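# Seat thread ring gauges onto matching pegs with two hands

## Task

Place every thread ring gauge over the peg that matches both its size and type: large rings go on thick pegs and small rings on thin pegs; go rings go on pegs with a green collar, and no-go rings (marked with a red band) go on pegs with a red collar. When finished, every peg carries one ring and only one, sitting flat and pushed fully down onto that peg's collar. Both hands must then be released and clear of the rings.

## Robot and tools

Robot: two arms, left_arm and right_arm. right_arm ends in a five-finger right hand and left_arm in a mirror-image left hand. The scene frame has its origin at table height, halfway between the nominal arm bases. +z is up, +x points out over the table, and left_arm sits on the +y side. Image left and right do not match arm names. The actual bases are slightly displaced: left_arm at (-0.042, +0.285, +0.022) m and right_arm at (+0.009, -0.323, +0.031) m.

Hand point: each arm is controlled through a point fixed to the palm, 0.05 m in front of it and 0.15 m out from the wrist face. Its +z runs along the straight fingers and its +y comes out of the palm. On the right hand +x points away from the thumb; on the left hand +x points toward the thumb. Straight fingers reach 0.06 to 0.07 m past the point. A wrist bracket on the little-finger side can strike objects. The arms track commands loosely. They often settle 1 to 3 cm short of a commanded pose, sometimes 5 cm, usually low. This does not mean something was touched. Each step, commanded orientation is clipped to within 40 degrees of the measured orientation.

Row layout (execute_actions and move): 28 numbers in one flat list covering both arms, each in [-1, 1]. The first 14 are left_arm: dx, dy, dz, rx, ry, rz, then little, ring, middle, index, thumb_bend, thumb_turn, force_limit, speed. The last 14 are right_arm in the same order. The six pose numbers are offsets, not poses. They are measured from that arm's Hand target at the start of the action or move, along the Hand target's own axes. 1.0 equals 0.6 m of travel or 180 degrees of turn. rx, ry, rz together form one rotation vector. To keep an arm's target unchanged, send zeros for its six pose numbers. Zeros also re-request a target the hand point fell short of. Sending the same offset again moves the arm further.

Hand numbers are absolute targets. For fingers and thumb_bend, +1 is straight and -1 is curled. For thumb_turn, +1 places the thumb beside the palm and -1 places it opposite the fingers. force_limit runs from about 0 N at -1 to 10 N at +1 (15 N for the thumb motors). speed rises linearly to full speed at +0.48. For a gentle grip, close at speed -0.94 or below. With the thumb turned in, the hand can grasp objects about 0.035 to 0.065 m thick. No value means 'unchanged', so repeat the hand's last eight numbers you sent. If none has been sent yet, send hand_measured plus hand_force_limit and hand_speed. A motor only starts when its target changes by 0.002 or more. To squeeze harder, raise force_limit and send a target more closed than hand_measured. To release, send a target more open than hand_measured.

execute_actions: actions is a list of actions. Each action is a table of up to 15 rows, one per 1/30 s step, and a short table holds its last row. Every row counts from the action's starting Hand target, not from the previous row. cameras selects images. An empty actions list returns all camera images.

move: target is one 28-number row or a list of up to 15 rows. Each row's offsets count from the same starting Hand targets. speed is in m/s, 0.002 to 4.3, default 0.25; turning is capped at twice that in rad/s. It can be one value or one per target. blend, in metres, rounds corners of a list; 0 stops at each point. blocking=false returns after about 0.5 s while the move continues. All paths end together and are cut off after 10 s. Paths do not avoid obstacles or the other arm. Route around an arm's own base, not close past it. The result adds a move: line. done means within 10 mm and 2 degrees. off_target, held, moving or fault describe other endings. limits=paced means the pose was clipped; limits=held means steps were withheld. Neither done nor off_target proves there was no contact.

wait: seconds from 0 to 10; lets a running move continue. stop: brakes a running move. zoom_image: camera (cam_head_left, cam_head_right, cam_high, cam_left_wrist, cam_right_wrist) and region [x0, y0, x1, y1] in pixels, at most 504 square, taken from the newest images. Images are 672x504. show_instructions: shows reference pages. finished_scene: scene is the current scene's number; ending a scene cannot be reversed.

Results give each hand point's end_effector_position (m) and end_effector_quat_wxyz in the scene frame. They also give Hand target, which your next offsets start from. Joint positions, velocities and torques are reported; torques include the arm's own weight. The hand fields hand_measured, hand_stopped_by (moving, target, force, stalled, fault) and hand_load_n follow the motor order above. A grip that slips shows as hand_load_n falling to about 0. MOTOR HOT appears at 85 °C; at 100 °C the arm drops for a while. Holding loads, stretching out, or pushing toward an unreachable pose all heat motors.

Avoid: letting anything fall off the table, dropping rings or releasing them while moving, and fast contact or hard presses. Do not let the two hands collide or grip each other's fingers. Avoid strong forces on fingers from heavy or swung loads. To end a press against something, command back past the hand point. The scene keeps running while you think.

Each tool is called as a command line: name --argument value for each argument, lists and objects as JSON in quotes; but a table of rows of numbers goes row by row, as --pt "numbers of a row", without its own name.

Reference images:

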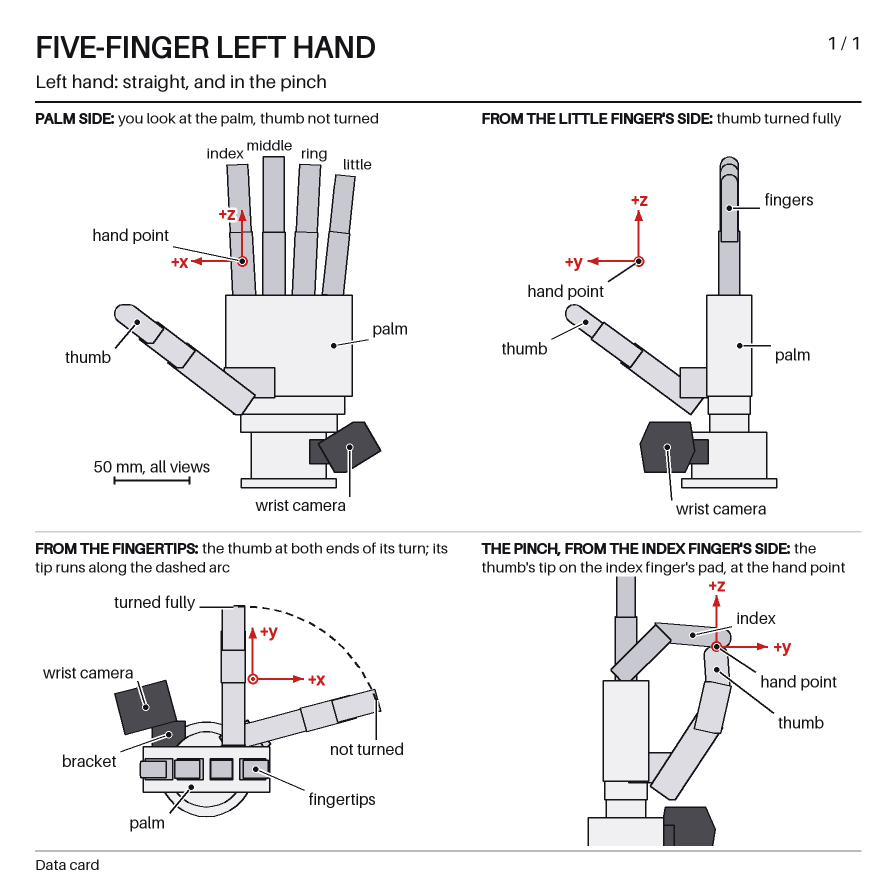

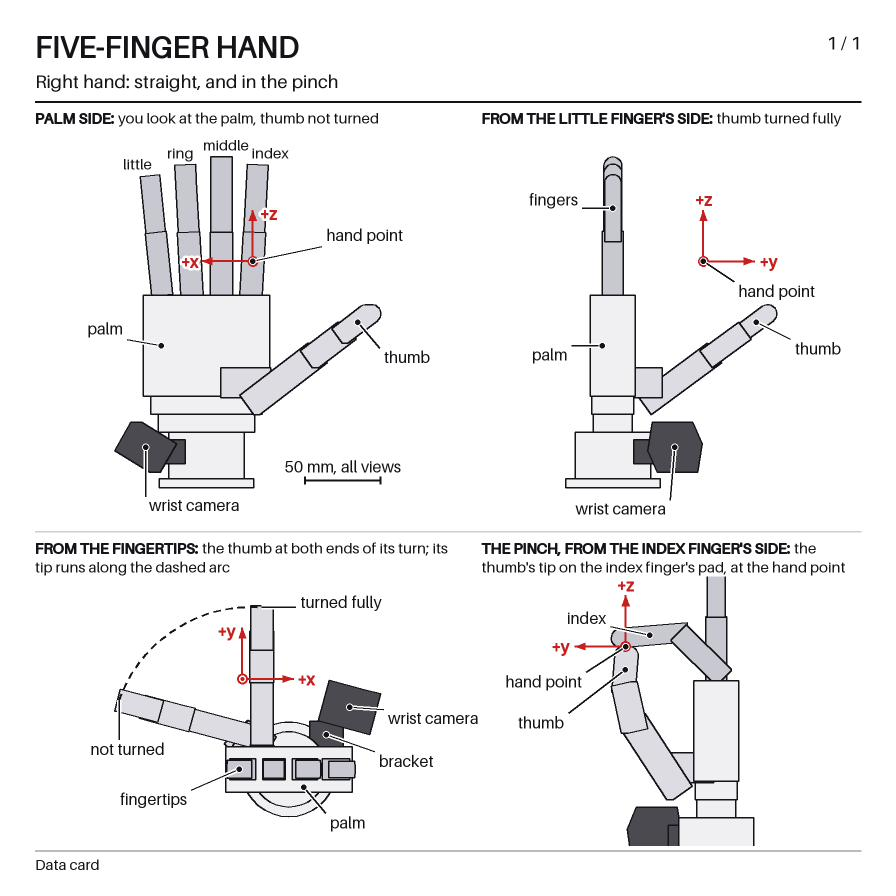

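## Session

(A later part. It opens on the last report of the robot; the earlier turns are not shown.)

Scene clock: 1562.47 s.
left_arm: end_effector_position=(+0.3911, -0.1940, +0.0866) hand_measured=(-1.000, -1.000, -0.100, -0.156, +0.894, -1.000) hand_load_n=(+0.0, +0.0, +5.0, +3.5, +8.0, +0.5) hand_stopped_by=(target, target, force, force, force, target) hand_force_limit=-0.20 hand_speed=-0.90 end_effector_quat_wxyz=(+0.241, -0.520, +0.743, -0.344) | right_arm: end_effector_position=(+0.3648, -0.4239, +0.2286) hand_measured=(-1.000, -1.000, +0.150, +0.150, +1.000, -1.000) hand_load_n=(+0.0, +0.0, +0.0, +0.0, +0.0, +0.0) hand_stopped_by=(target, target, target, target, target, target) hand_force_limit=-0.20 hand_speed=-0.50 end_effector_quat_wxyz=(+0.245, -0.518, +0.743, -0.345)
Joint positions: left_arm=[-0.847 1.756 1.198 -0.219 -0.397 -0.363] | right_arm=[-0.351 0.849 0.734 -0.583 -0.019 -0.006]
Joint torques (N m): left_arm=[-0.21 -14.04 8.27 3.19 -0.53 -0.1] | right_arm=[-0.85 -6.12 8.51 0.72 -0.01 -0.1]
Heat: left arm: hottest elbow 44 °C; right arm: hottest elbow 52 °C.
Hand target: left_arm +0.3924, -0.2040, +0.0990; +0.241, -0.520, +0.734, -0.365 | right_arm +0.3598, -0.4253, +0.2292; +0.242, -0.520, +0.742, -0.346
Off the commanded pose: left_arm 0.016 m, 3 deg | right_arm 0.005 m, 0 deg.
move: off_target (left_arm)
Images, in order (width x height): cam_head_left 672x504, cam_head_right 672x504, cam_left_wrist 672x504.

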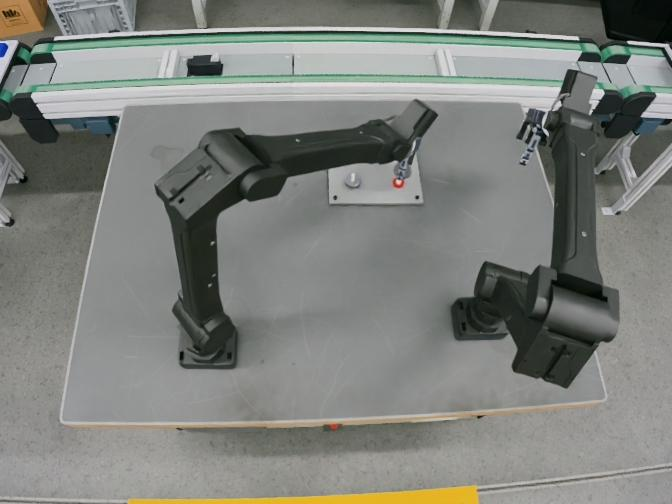

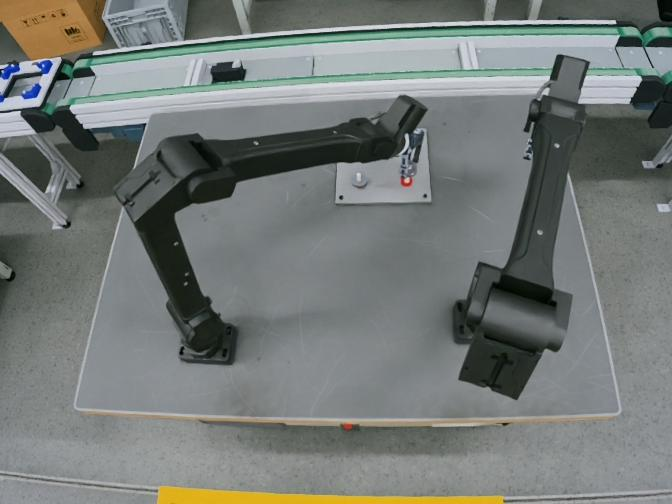

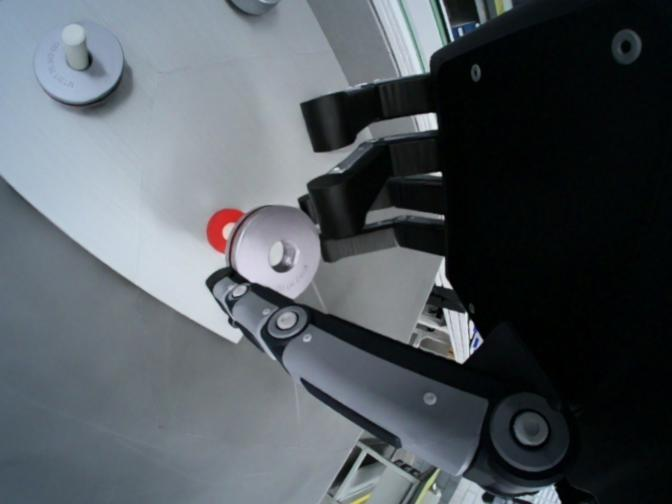

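move --target '[-0.0003,0.0103,0.0138,0,0,0,-1,-1,-0.22,-0.22,0.7,-1,-0.2,-0.9,0,0,0,0,0,0,-1,-1,0.15,0.15,1,-1,-0.2,-0.5]' --speed 0.03 --cameras '["cam_left_wrist","cam_head_right","cam_head_left"]'

zoom_image --camera "cam_left_wrist" --region '[200, 190, 330, 320]'

zoom_image --camera "cam_left_wrist" --region '[255, 230, 305, 280]'

zoom_image --camera "cam_head_right" --region '[375, 135, 435, 195]'

zoom_image --camera "cam_head_left" --region '[370, 135, 430, 195]'

Scene clock: 1583.63 s.
left_arm: end_effector_position=(+0.3937, -0.1972, +0.0804) hand_measured=(-1.000, -1.000, -0.100, -0.156, +0.894, -1.000) hand_load_n=(+0.0, +0.0, +4.5, +3.5, +8.0, +0.5) hand_stopped_by=(target, target, force, force, force, target) hand_force_limit=-0.20 hand_speed=-0.90 end_effector_quat_wxyz=(+0.241, -0.520, +0.742, -0.348) | right_arm: end_effector_position=(+0.3648, -0.4239, +0.2286) hand_measured=(-1.000, -1.000, +0.150, +0.150, +1.000, -1.000) hand_load_n=(+0.0, +0.0, +0.0, +0.0, +0.0, +0.0) hand_stopped_by=(target, target, target, target, target, target) hand_force_limit=-0.20 hand_speed=-0.50 end_effector_quat_wxyz=(+0.245, -0.518, +0.743, -0.345)
Joint positions: left_arm=[-0.847 1.772 1.198 -0.195 -0.397 -0.363] | right_arm=[-0.351 0.849 0.734 -0.583 -0.019 -0.006]
Joint torques (N m): left_arm=[-0.03 -13.92 7.95 3.4 -0.46 -0.09] | right_arm=[-0.79 -6.18 8.5 0.73 -0.02 -0.1]
Heat: left arm: hottest elbow 44 °C; right arm: hottest elbow 52 °C.
Hand target: left_arm +0.3949, -0.2050, +0.0890; +0.241, -0.520, +0.734, -0.364 | right_arm +0.3598, -0.4253, +0.2292; +0.242, -0.520, +0.742, -0.346
Off the commanded pose: left_arm 0.012 m, 2 deg | right_arm 0.005 m, 0 deg.
move: off_target (left_arm)
Images, in order (width x height): cam_head_left 672x504, cam_head_right 672x504, cam_left_wrist 672x504.

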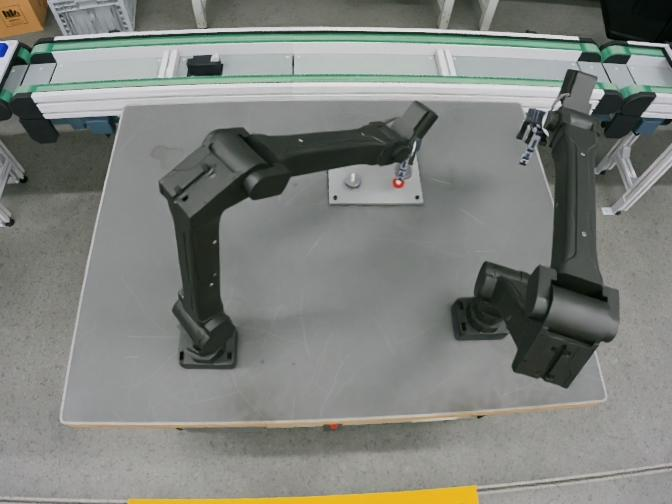

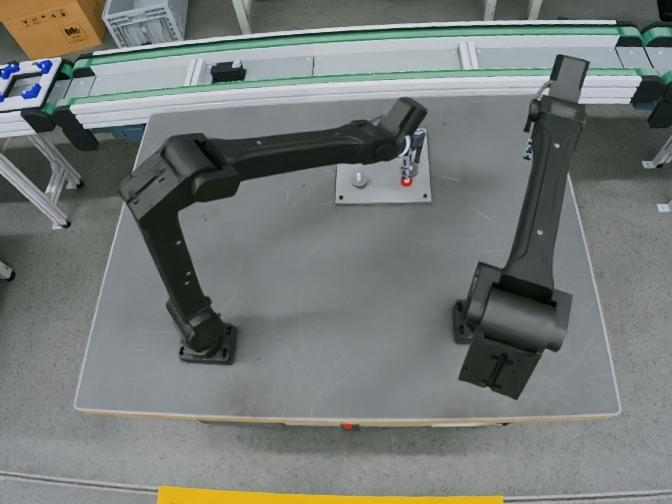

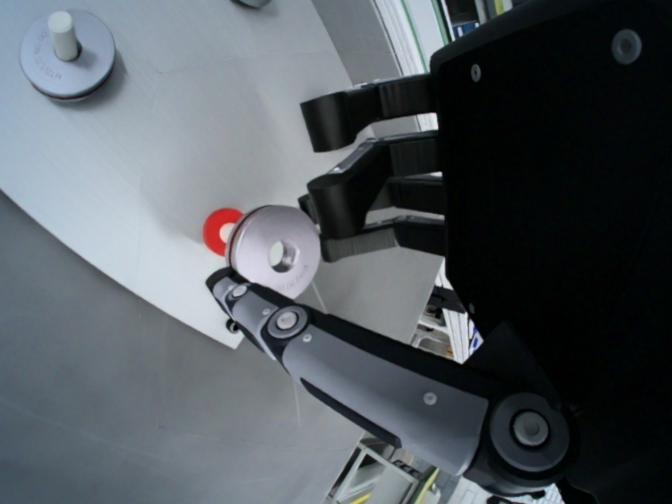

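Scaled by 3.877 from the camera's 672x504 image, which has a finer 960x720 frame.

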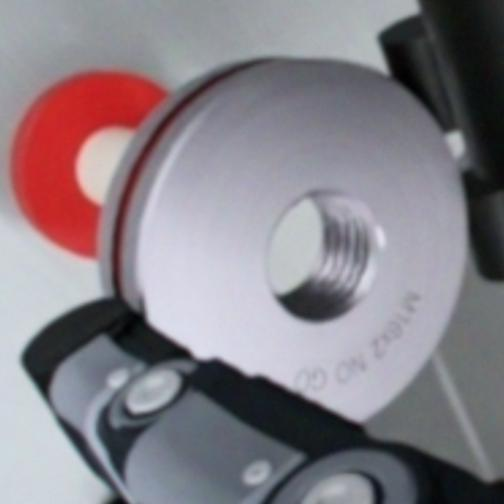

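Scaled by 10.080 from the camera's 672x504 image, which has a finer 960x720 frame.

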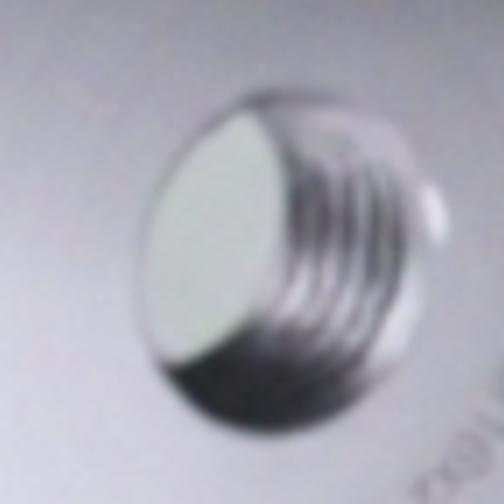

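Scaled by 8.400 from the camera's 672x504 image, which has a finer 960x720 frame.

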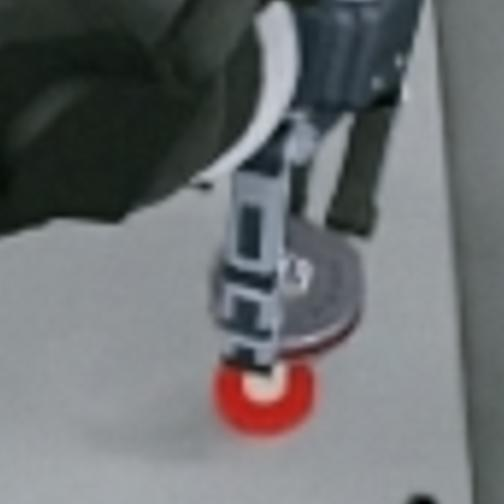

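Scaled by 8.400 from the camera's 672x504 image, which has a finer 960x720 frame.

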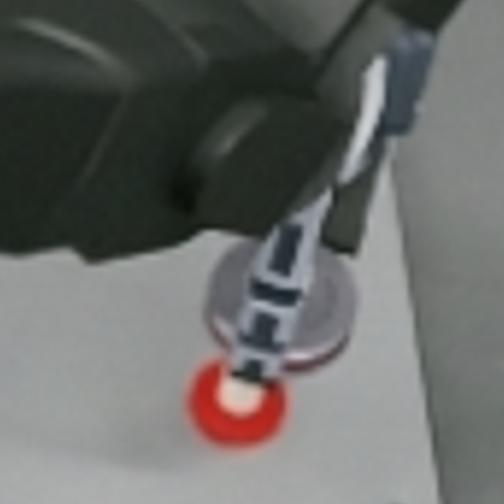

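move --target '[-0.0042,0.0172,0.0050,0,0,0,-1,-1,-0.22,-0.22,0.7,-1,-0.2,-0.9,0,0,0,0,0,0,-1,-1,0.15,0.15,1,-1,-0.2,-0.5]' --speed 0.03 --cameras '["cam_left_wrist","cam_head_right","cam_head_left"]'

zoom_image --camera "cam_left_wrist" --region '[200, 190, 330, 320]'

zoom_image --camera "cam_head_right" --region '[375, 135, 435, 195]'

zoom_image --camera "cam_head_left" --region '[370, 135, 430, 195]'

Scene clock: 1595.90 s.
left_arm: end_effector_position=(+0.3905, -0.1933, +0.0708) hand_measured=(-1.000, -1.000, -0.100, -0.156, +0.894, -1.000) hand_load_n=(+0.0, +0.0, +5.0, +4.0, +8.0, +0.5) hand_stopped_by=(target, target, force, force, force, target) hand_force_limit=-0.20 hand_speed=-0.90 end_effector_quat_wxyz=(+0.241, -0.520, +0.742, -0.348) | right_arm: end_effector_position=(+0.3648, -0.4239, +0.2286) hand_measured=(-1.000, -1.000, +0.150, +0.150, +1.000, -1.000) hand_load_n=(+0.0, +0.0, +0.0, +0.0, +0.0, +0.0) hand_stopped_by=(target, target, target, target, target, target) hand_force_limit=-0.20 hand_speed=-0.50 end_effector_quat_wxyz=(+0.245, -0.518, +0.743, -0.345)
Joint positions: left_arm=[-0.847 1.775 1.172 -0.166 -0.397 -0.363] | right_arm=[-0.351 0.849 0.734 -0.583 -0.019 -0.006]
Joint torques (N m): left_arm=[-0.09 -13.86 7.88 3.34 -0.44 -0.1] | right_arm=[-0.85 -6.18 8.5 0.72 -0.01 -0.1]
Heat: left arm: hottest elbow 44 °C; right arm: hottest elbow 52 °C.
Hand target: left_arm +0.3920, -0.2015, +0.0790; +0.241, -0.520, +0.734, -0.365 | right_arm +0.3598, -0.4253, +0.2292; +0.242, -0.520, +0.742, -0.346
Off the commanded pose: left_arm 0.012 m, 2 deg | right_arm 0.005 m, 0 deg.
move: off_target (left_arm)
Images, in order (width x height): cam_head_left 672x504, cam_head_right 672x504, cam_left_wrist 672x504.

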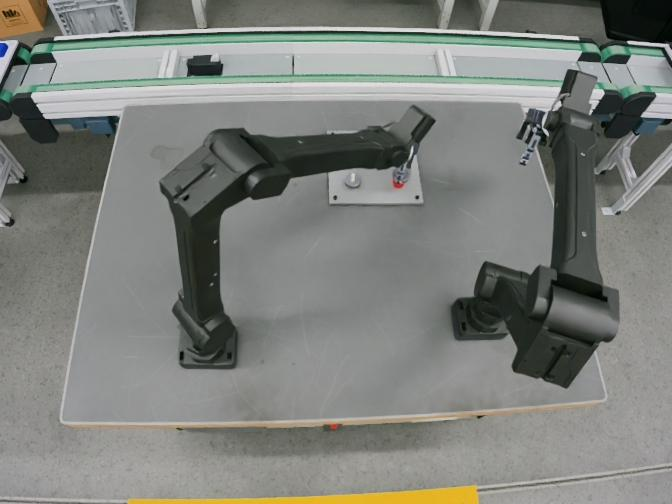

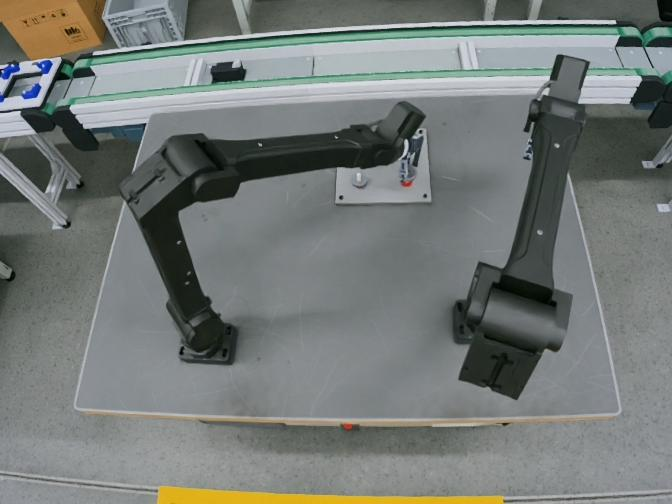

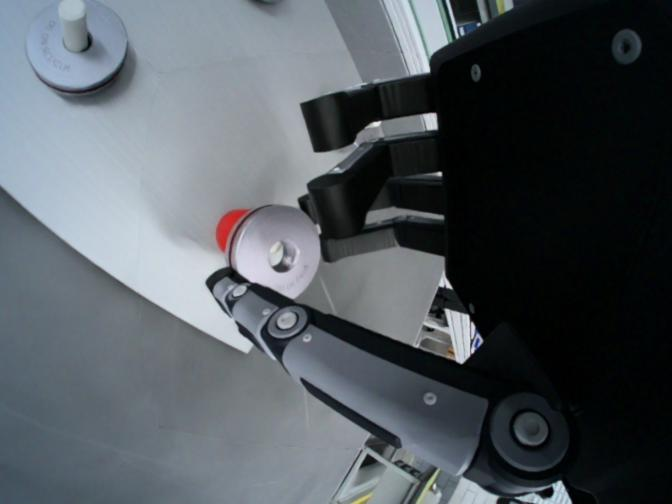

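Scaled by 3.877 from the camera's 672x504 image, which has a finer 960x720 frame.

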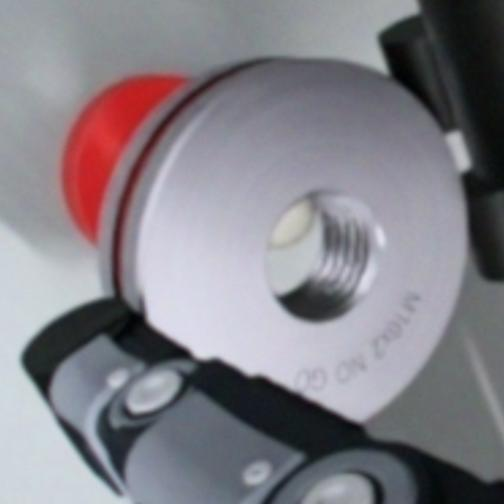

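Scaled by 8.400 from the camera's 672x504 image, which has a finer 960x720 frame.

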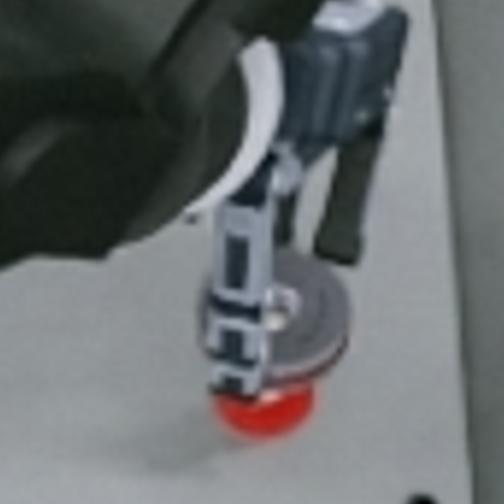

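Scaled by 8.400 from the camera's 672x504 image, which has a finer 960x720 frame.

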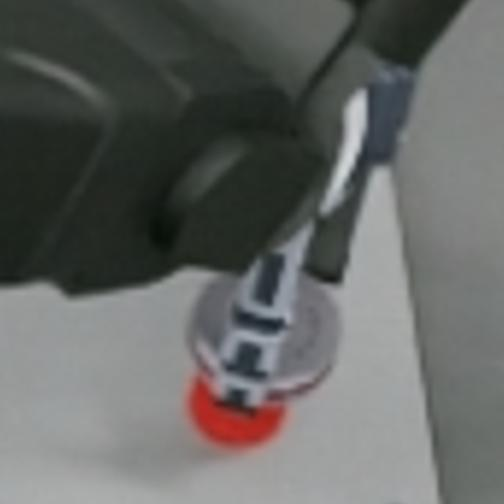

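zoom_image --camera "cam_left_wrist" --region '[255, 230, 305, 280]'

Scaled by 10.080 from the camera's 672x504 image, which has a finer 960x720 frame.

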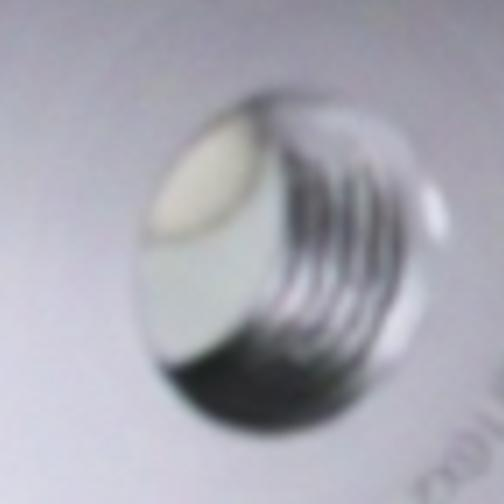

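move --pt "-0.0428 -0.0479 -0.0084 0 0 0 -1 -1 -0.22 -0.22 0.7 -1 -0.2 -0.9 0 0 0 0 0 0 -1 -1 0.15 0.15 1 -1 -0.2 -0.5" --pt "0.0020 -0.0072 -0.0069 0 0 0 -1 -1 -0.22 -0.22 0.7 -1 -0.2 -0.9 0 0 0 0 0 0 -1 -1 0.15 0.15 1 -1 -0.2 -0.5" --speed 0.06 --cameras '["cam_left_wrist","cam_head_right","cam_head_left"]'

zoom_image --camera "cam_left_wrist" --region '[200, 190, 330, 320]'

zoom_image --camera "cam_left_wrist" --region '[255, 230, 305, 280]'

zoom_image --camera "cam_head_right" --region '[375, 135, 435, 195]'

zoom_image --camera "cam_head_left" --region '[370, 135, 430, 195]'

Scene clock: 1620.30 s.
left_arm: end_effector_position=(+0.3903, -0.1922, +0.0753) hand_measured=(-1.000, -1.000, -0.100, -0.156, +0.894, -1.000) hand_load_n=(+0.0, +0.0, +5.0, +3.5, +8.0, +0.5) hand_stopped_by=(target, target, force, force, force, target) hand_force_limit=-0.20 hand_speed=-0.90 end_effector_quat_wxyz=(+0.242, -0.520, +0.741, -0.348) | right_arm: end_effector_position=(+0.3648, -0.4239, +0.2286) hand_measured=(-1.000, -1.000, +0.150, +0.150, +1.000, -1.000) hand_load_n=(+0.0, +0.0, +0.0, +0.0, +0.0, +0.0) hand_stopped_by=(target, target, target, target, target, target) hand_force_limit=-0.20 hand_speed=-0.50 end_effector_quat_wxyz=(+0.245, -0.518, +0.743, -0.345)
Joint positions: left_arm=[-0.846 1.766 1.172 -0.173 -0.397 -0.361] | right_arm=[-0.351 0.849 0.734 -0.583 -0.019 -0.006]
Joint torques (N m): left_arm=[-0.21 -13.57 8.43 2.78 -0.53 -0.17] | right_arm=[-0.79 -6.18 8.51 0.72 -0.02 -0.1]
Heat: left arm: hottest elbow 44 °C; right arm: hottest elbow 52 °C.
Hand target: left_arm +0.3909, -0.2024, +0.0850; +0.241, -0.520, +0.734, -0.365 | right_arm +0.3598, -0.4253, +0.2292; +0.242, -0.520, +0.742, -0.346
Off the commanded pose: left_arm 0.014 m, 2 deg | right_arm 0.005 m, 0 deg.
move: off_target (left_arm)
Images, in order (width x height): cam_head_left 672x504, cam_head_right 672x504, cam_left_wrist 672x504.

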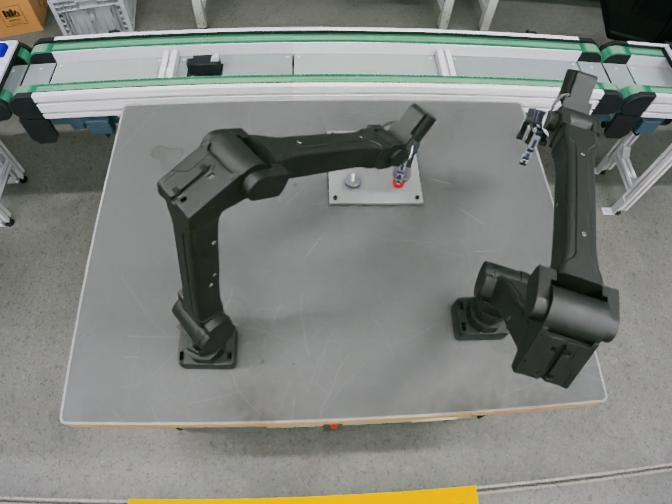

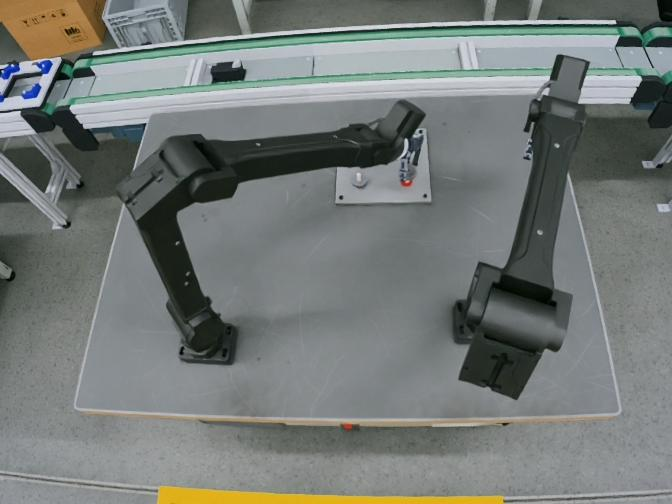

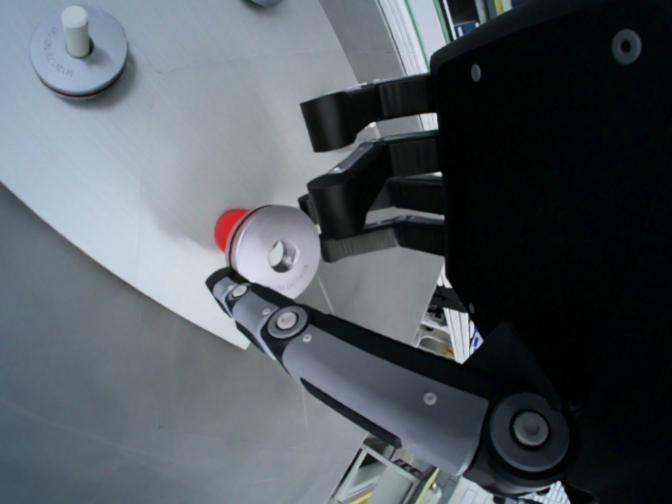

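Scaled by 3.877 from the camera's 672x504 image, which has a finer 960x720 frame.

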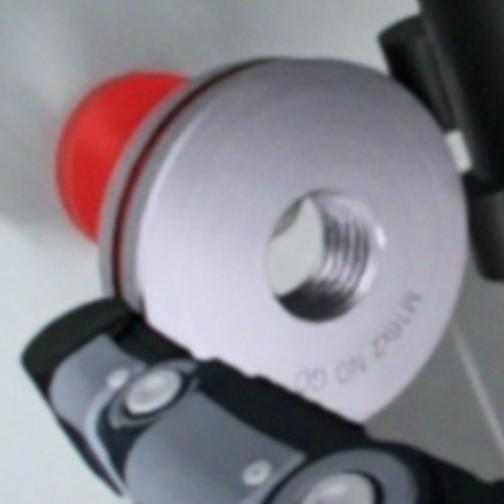

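Scaled by 10.080 from the camera's 672x504 image, which has a finer 960x720 frame.

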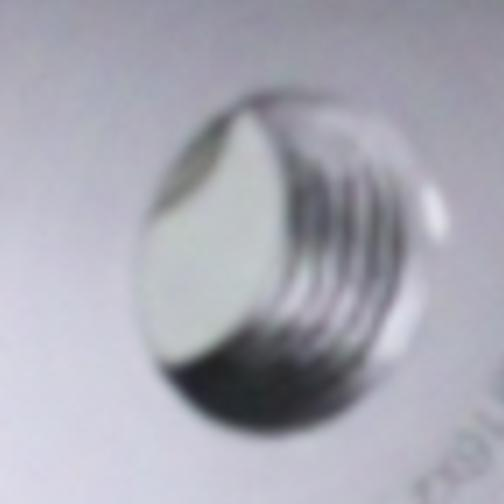

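Scaled by 8.400 from the camera's 672x504 image, which has a finer 960x720 frame.

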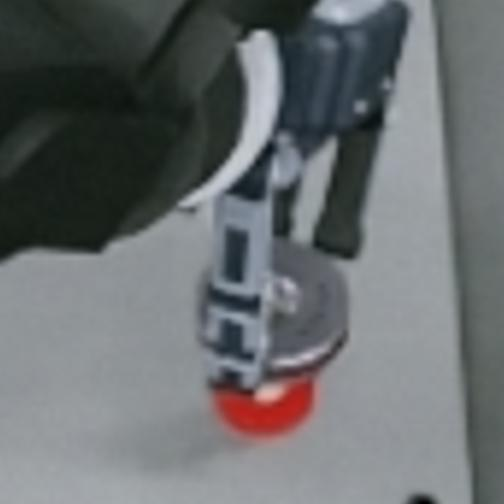

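Scaled by 8.400 from the camera's 672x504 image, which has a finer 960x720 frame.

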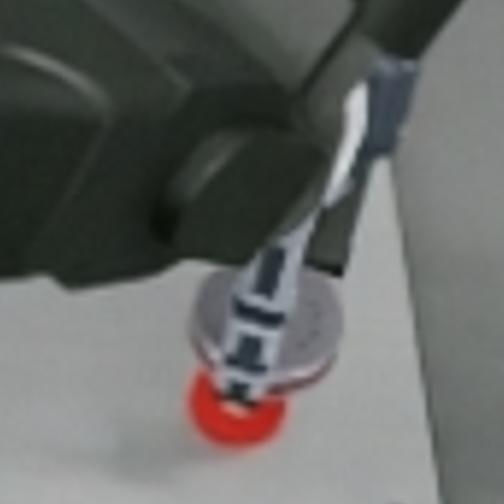

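move --pt "-0.0345 -0.0387 -0.0062 0 0 0 -1 -1 -0.22 -0.22 0.7 -1 -0.2 -0.9 0 0 0 0 0 0 -1 -1 0.15 0.15 1 -1 -0.2 -0.5" --pt "-0.0069 -0.0022 0.0025 0 0 0 -1 -1 -0.22 -0.22 0.7 -1 -0.2 -0.9 0 0 0 0 0 0 -1 -1 0.15 0.15 1 -1 -0.2 -0.5" --speed 0.06 --cameras '["cam_left_wrist","cam_head_right","cam_head_left"]'

zoom_image --camera "cam_left_wrist" --region '[200, 190, 330, 320]'

zoom_image --camera "cam_left_wrist" --region '[255, 230, 305, 280]'

zoom_image --camera "cam_head_right" --region '[375, 135, 435, 195]'

zoom_image --camera "cam_head_left" --region '[370, 135, 430, 195]'

Scene clock: 1631.30 s.
left_arm: end_effector_position=(+0.3945, -0.1866, +0.0754) hand_measured=(-1.000, -1.000, -0.100, -0.156, +0.894, -1.000) hand_load_n=(+0.0, +0.0, +5.0, +3.5, +8.0, +0.5) hand_stopped_by=(target, target, force, force, force, target) hand_force_limit=-0.20 hand_speed=-0.90 end_effector_quat_wxyz=(+0.242, -0.522, +0.742, -0.345) | right_arm: end_effector_position=(+0.3648, -0.4239, +0.2286) hand_measured=(-1.000, -1.000, +0.150, +0.150, +1.000, -1.000) hand_load_n=(+0.0, +0.0, +0.0, +0.0, +0.0, +0.0) hand_stopped_by=(target, target, target, target, target, target) hand_force_limit=-0.20 hand_speed=-0.50 end_effector_quat_wxyz=(+0.245, -0.518, +0.743, -0.345)
Joint positions: left_arm=[-0.834 1.764 1.172 -0.179 -0.39 -0.356] | right_arm=[-0.351 0.849 0.734 -0.583 -0.019 -0.006]
Joint torques (N m): left_arm=[-0.73 -13.57 8.27 3.26 -0.51 -0.06] | right_arm=[-0.79 -6.18 8.5 0.73 -0.02 -0.1]
Heat: left arm: hottest elbow 44 °C; right arm: hottest elbow 52 °C.
Hand target: left_arm +0.3943, -0.1992, +0.0850; +0.241, -0.520, +0.734, -0.365 | right_arm +0.3598, -0.4253, +0.2292; +0.242, -0.520, +0.742, -0.346
Off the commanded pose: left_arm 0.016 m, 2 deg | right_arm 0.005 m, 0 deg.
move: off_target (left_arm)
Images, in order (width x height): cam_head_left 672x504, cam_head_right 672x504, cam_left_wrist 672x504.

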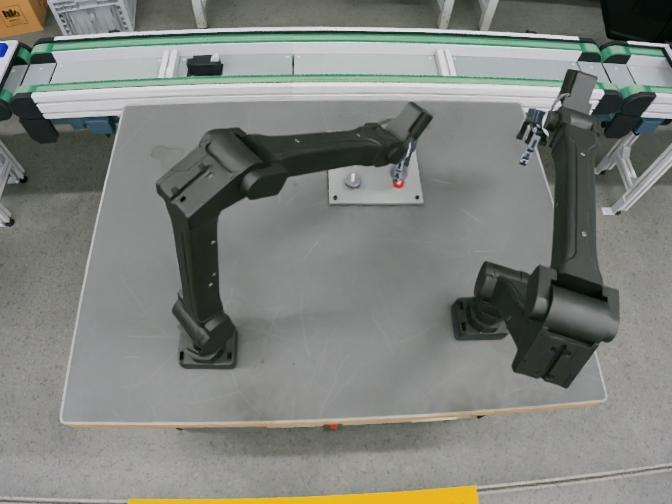

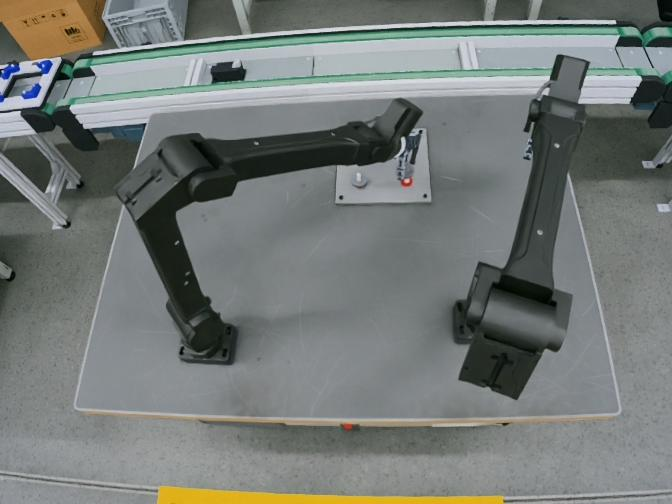

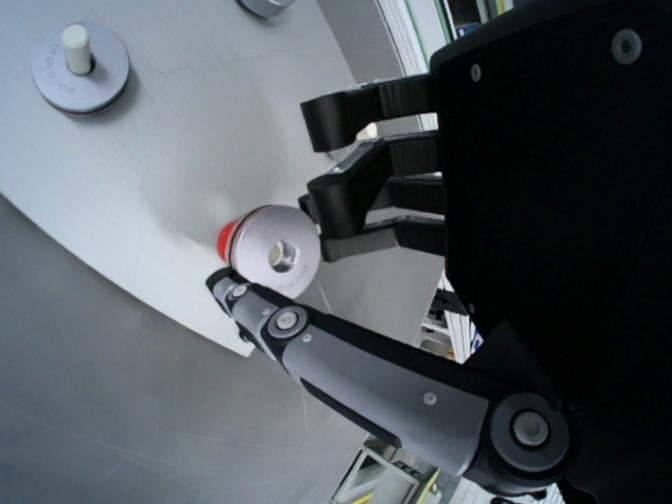

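Scaled by 3.877 from the camera's 672x504 image, which has a finer 960x720 frame.

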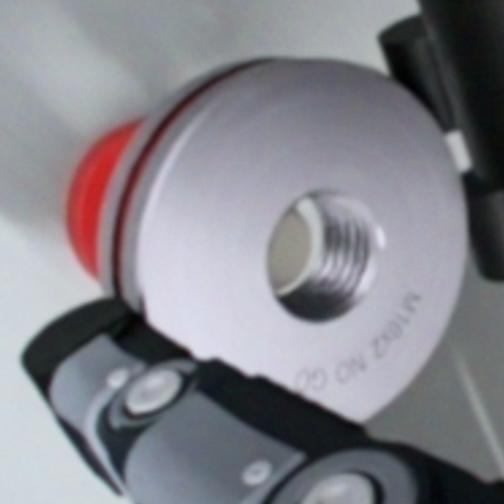

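Scaled by 10.080 from the camera's 672x504 image, which has a finer 960x720 frame.

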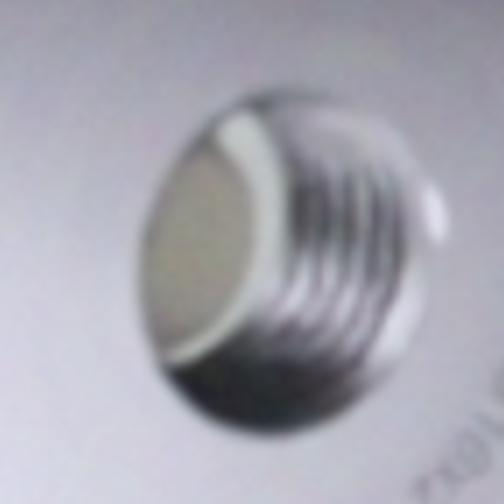

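Scaled by 8.400 from the camera's 672x504 image, which has a finer 960x720 frame.

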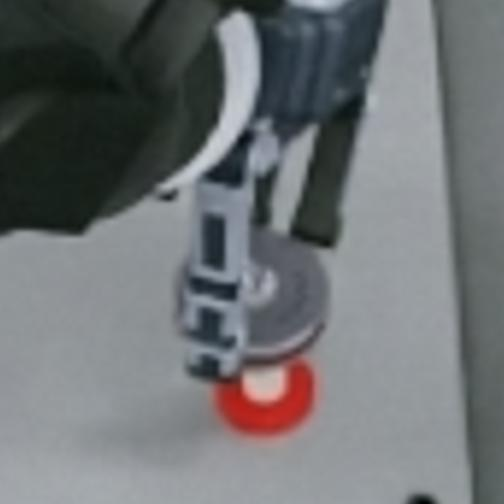

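Scaled by 8.400 from the camera's 672x504 image, which has a finer 960x720 frame.

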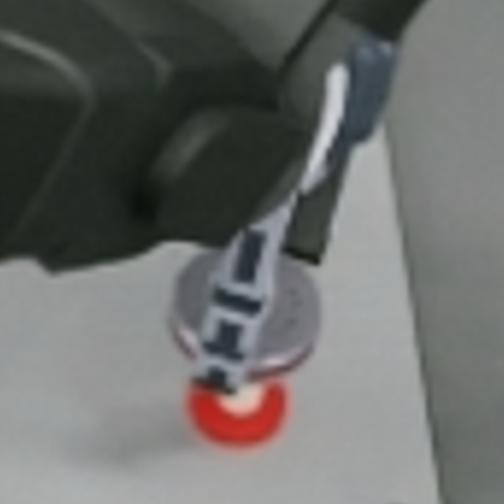

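move --target '[0.0069,0.0038,0.0063,0,0,0,-1,-1,-0.22,-0.22,0.7,-1,-0.2,-0.9,0,0,0,0,0,0,-1,-1,0.15,0.15,1,-1,-0.2,-0.5]' --speed 0.03 --cameras '["cam_left_wrist"]'

zoom_image --camera "cam_left_wrist" --region '[255, 230, 305, 280]'

Scene clock: 1648.63 s.
left_arm: end_effector_position=(+0.3943, -0.1879, +0.0695) hand_measured=(-1.000, -1.000, -0.100, -0.156, +0.894, -1.000) hand_load_n=(+0.0, +0.5, +5.0, +3.5, +8.0, +0.5) hand_stopped_by=(target, target, force, force, force, target) hand_force_limit=-0.20 hand_speed=-0.90 end_effector_quat_wxyz=(+0.243, -0.523, +0.741, -0.344) | right_arm: end_effector_position=(+0.3648, -0.4239, +0.2286) hand_measured=(-1.000, -1.000, +0.150, +0.150, +1.000, -1.000) hand_load_n=(+0.0, +0.0, +0.0, +0.0, +0.0, +0.0) hand_stopped_by=(target, target, target, target, target, target) hand_force_limit=-0.20 hand_speed=-0.50 end_effector_quat_wxyz=(+0.245, -0.518, +0.743, -0.345)
Joint positions: left_arm=[-0.836 1.776 1.172 -0.172 -0.395 -0.36] | right_arm=[-0.351 0.849 0.734 -0.583 -0.019 -0.006]
Joint torques (N m): left_arm=[-0.85 -13.45 8.79 3.1 -0.52 -0.1] | right_arm=[-0.79 -6.12 8.51 0.72 -0.01 -0.1]
Heat: left arm: hottest elbow 44 °C; right arm: hottest elbow 52 °C.
Hand target: left_arm +0.3944, -0.2036, +0.0810; +0.241, -0.520, +0.734, -0.365 | right_arm +0.3598, -0.4253, +0.2292; +0.242, -0.520, +0.742, -0.346
Off the commanded pose: left_arm 0.020 m, 3 deg | right_arm 0.005 m, 0 deg.
move: off_target (left_arm)
Images, in order (width x height): cam_left_wrist 672x504.

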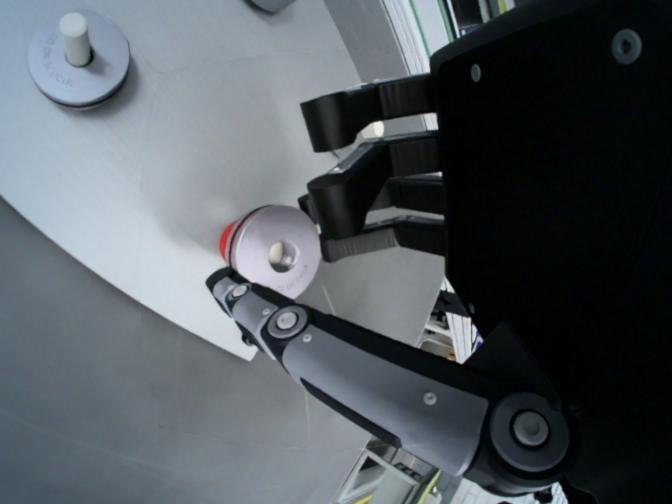

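Scaled by 10.080 from the camera's 672x504 image, which has a finer 960x720 frame.

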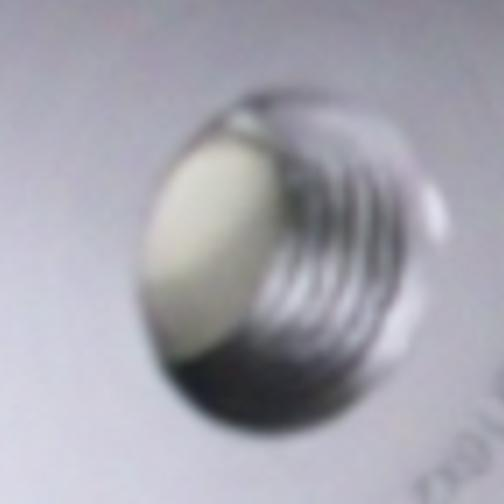

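move --target '[0.0065,-0.0091,-0.0043,0,0,0,-1,-1,-0.22,-0.22,0.7,-1,-0.2,-0.9,0,0,0,0,0,0,-1,-1,0.15,0.15,1,-1,-0.2,-0.5]' --speed 0.03 --cameras '["cam_left_wrist"]'

zoom_image --camera "cam_left_wrist" --region '[255, 230, 305, 280]'

Scene clock: 1657.43 s.
left_arm: end_effector_position=(+0.3920, -0.1901, +0.0696) hand_measured=(-1.000, -1.000, -0.100, -0.156, +0.894, -1.000) hand_load_n=(+0.0, +0.0, +5.0, +3.5, +8.0, +0.5) hand_stopped_by=(target, target, force, force, force, target) hand_force_limit=-0.20 hand_speed=-0.90 end_effector_quat_wxyz=(+0.242, -0.522, +0.742, -0.344) | right_arm: end_effector_position=(+0.3648, -0.4239, +0.2286) hand_measured=(-1.000, -1.000, +0.150, +0.150, +1.000, -1.000) hand_load_n=(+0.0, +0.0, +0.0, +0.0, +0.0, +0.0) hand_stopped_by=(target, target, target, target, target, target) hand_force_limit=-0.20 hand_speed=-0.50 end_effector_quat_wxyz=(+0.245, -0.518, +0.743, -0.345)
Joint positions: left_arm=[-0.842 1.776 1.172 -0.172 -0.398 -0.363] | right_arm=[-0.351 0.849 0.734 -0.583 -0.019 -0.006]
Joint torques (N m): left_arm=[-0.67 -13.68 10.19 2.28 -0.52 -0.09] | right_arm=[-0.85 -6.12 8.5 0.73 -0.01 -0.1]
Heat: left arm: hottest elbow 44 °C; right arm: hottest elbow 52 °C.
Hand target: left_arm +0.3944, -0.2076, +0.0870; +0.241, -0.520, +0.734, -0.365 | right_arm +0.3598, -0.4253, +0.2292; +0.242, -0.520, +0.742, -0.346
Off the commanded pose: left_arm 0.025 m, 3 deg | right_arm 0.005 m, 0 deg.
move: off_target (left_arm)
Images, in order (width x height): cam_left_wrist 672x504.

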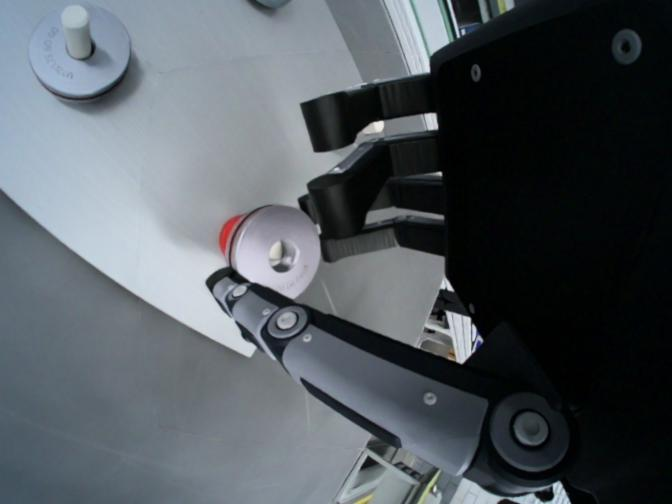

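Scaled by 10.080 from the camera's 672x504 image, which has a finer 960x720 frame.

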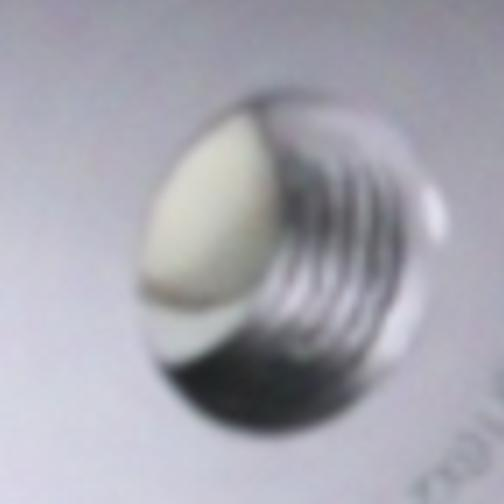

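move --target '[-0.0236,-0.0179,0.0055,0,0,0,-1,-1,-0.22,-0.22,0.7,-1,-0.2,-0.9,0,0,0,0,0,0,-1,-1,0.15,0.15,1,-1,-0.2,-0.5]' --speed 0.03 --cameras '["cam_left_wrist"]'

zoom_image --camera "cam_left_wrist" --region '[255, 230, 305, 280]'

Scene clock: 1682.43 s.
left_arm: end_effector_position=(+0.3910, -0.1909, +0.0692) hand_measured=(-1.000, -1.000, -0.100, -0.156, +0.894, -1.000) hand_load_n=(+0.0, +0.0, +4.0, +3.5, +8.0, +0.5) hand_stopped_by=(target, target, force, force, force, target) hand_force_limit=-0.20 hand_speed=-0.90 end_effector_quat_wxyz=(+0.237, -0.519, +0.745, -0.345) | right_arm: end_effector_position=(+0.3648, -0.4239, +0.2286) hand_measured=(-1.000, -1.000, +0.150, +0.150, +1.000, -1.000) hand_load_n=(+0.0, +0.0, +0.0, +0.0, +0.0, +0.0) hand_stopped_by=(target, target, target, target, target, target) hand_force_limit=-0.20 hand_speed=-0.50 end_effector_quat_wxyz=(+0.245, -0.518, +0.743, -0.345)
Joint positions: left_arm=[-0.839 1.776 1.172 -0.172 -0.382 -0.357] | right_arm=[-0.351 0.849 0.734 -0.583 -0.019 -0.006]
Joint torques (N m): left_arm=[1.73 -14.45 10.63 2.07 -0.27 0.06] | right_arm=[-0.79 -6.18 8.5 0.72 -0.01 -0.1]
Heat: left arm: hottest elbow 45 °C; right arm: hottest elbow 52 °C.
Hand target: left_arm +0.4080, -0.1973, +0.0930; +0.241, -0.520, +0.734, -0.365 | right_arm +0.3598, -0.4253, +0.2292; +0.242, -0.520, +0.742, -0.346
Off the commanded pose: left_arm 0.030 m, 3 deg | right_arm 0.005 m, 0 deg.
move: off_target (left_arm)
Images, in order (width x height): cam_left_wrist 672x504.

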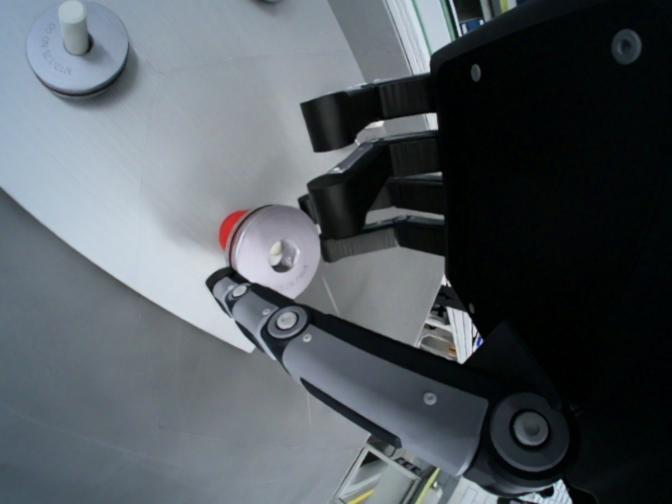

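Scaled by 10.080 from the camera's 672x504 image, which has a finer 960x720 frame.

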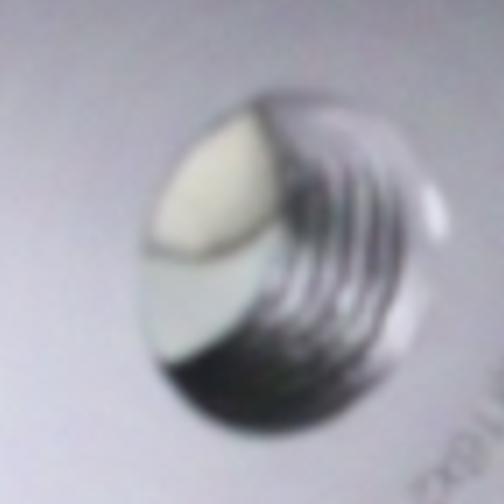

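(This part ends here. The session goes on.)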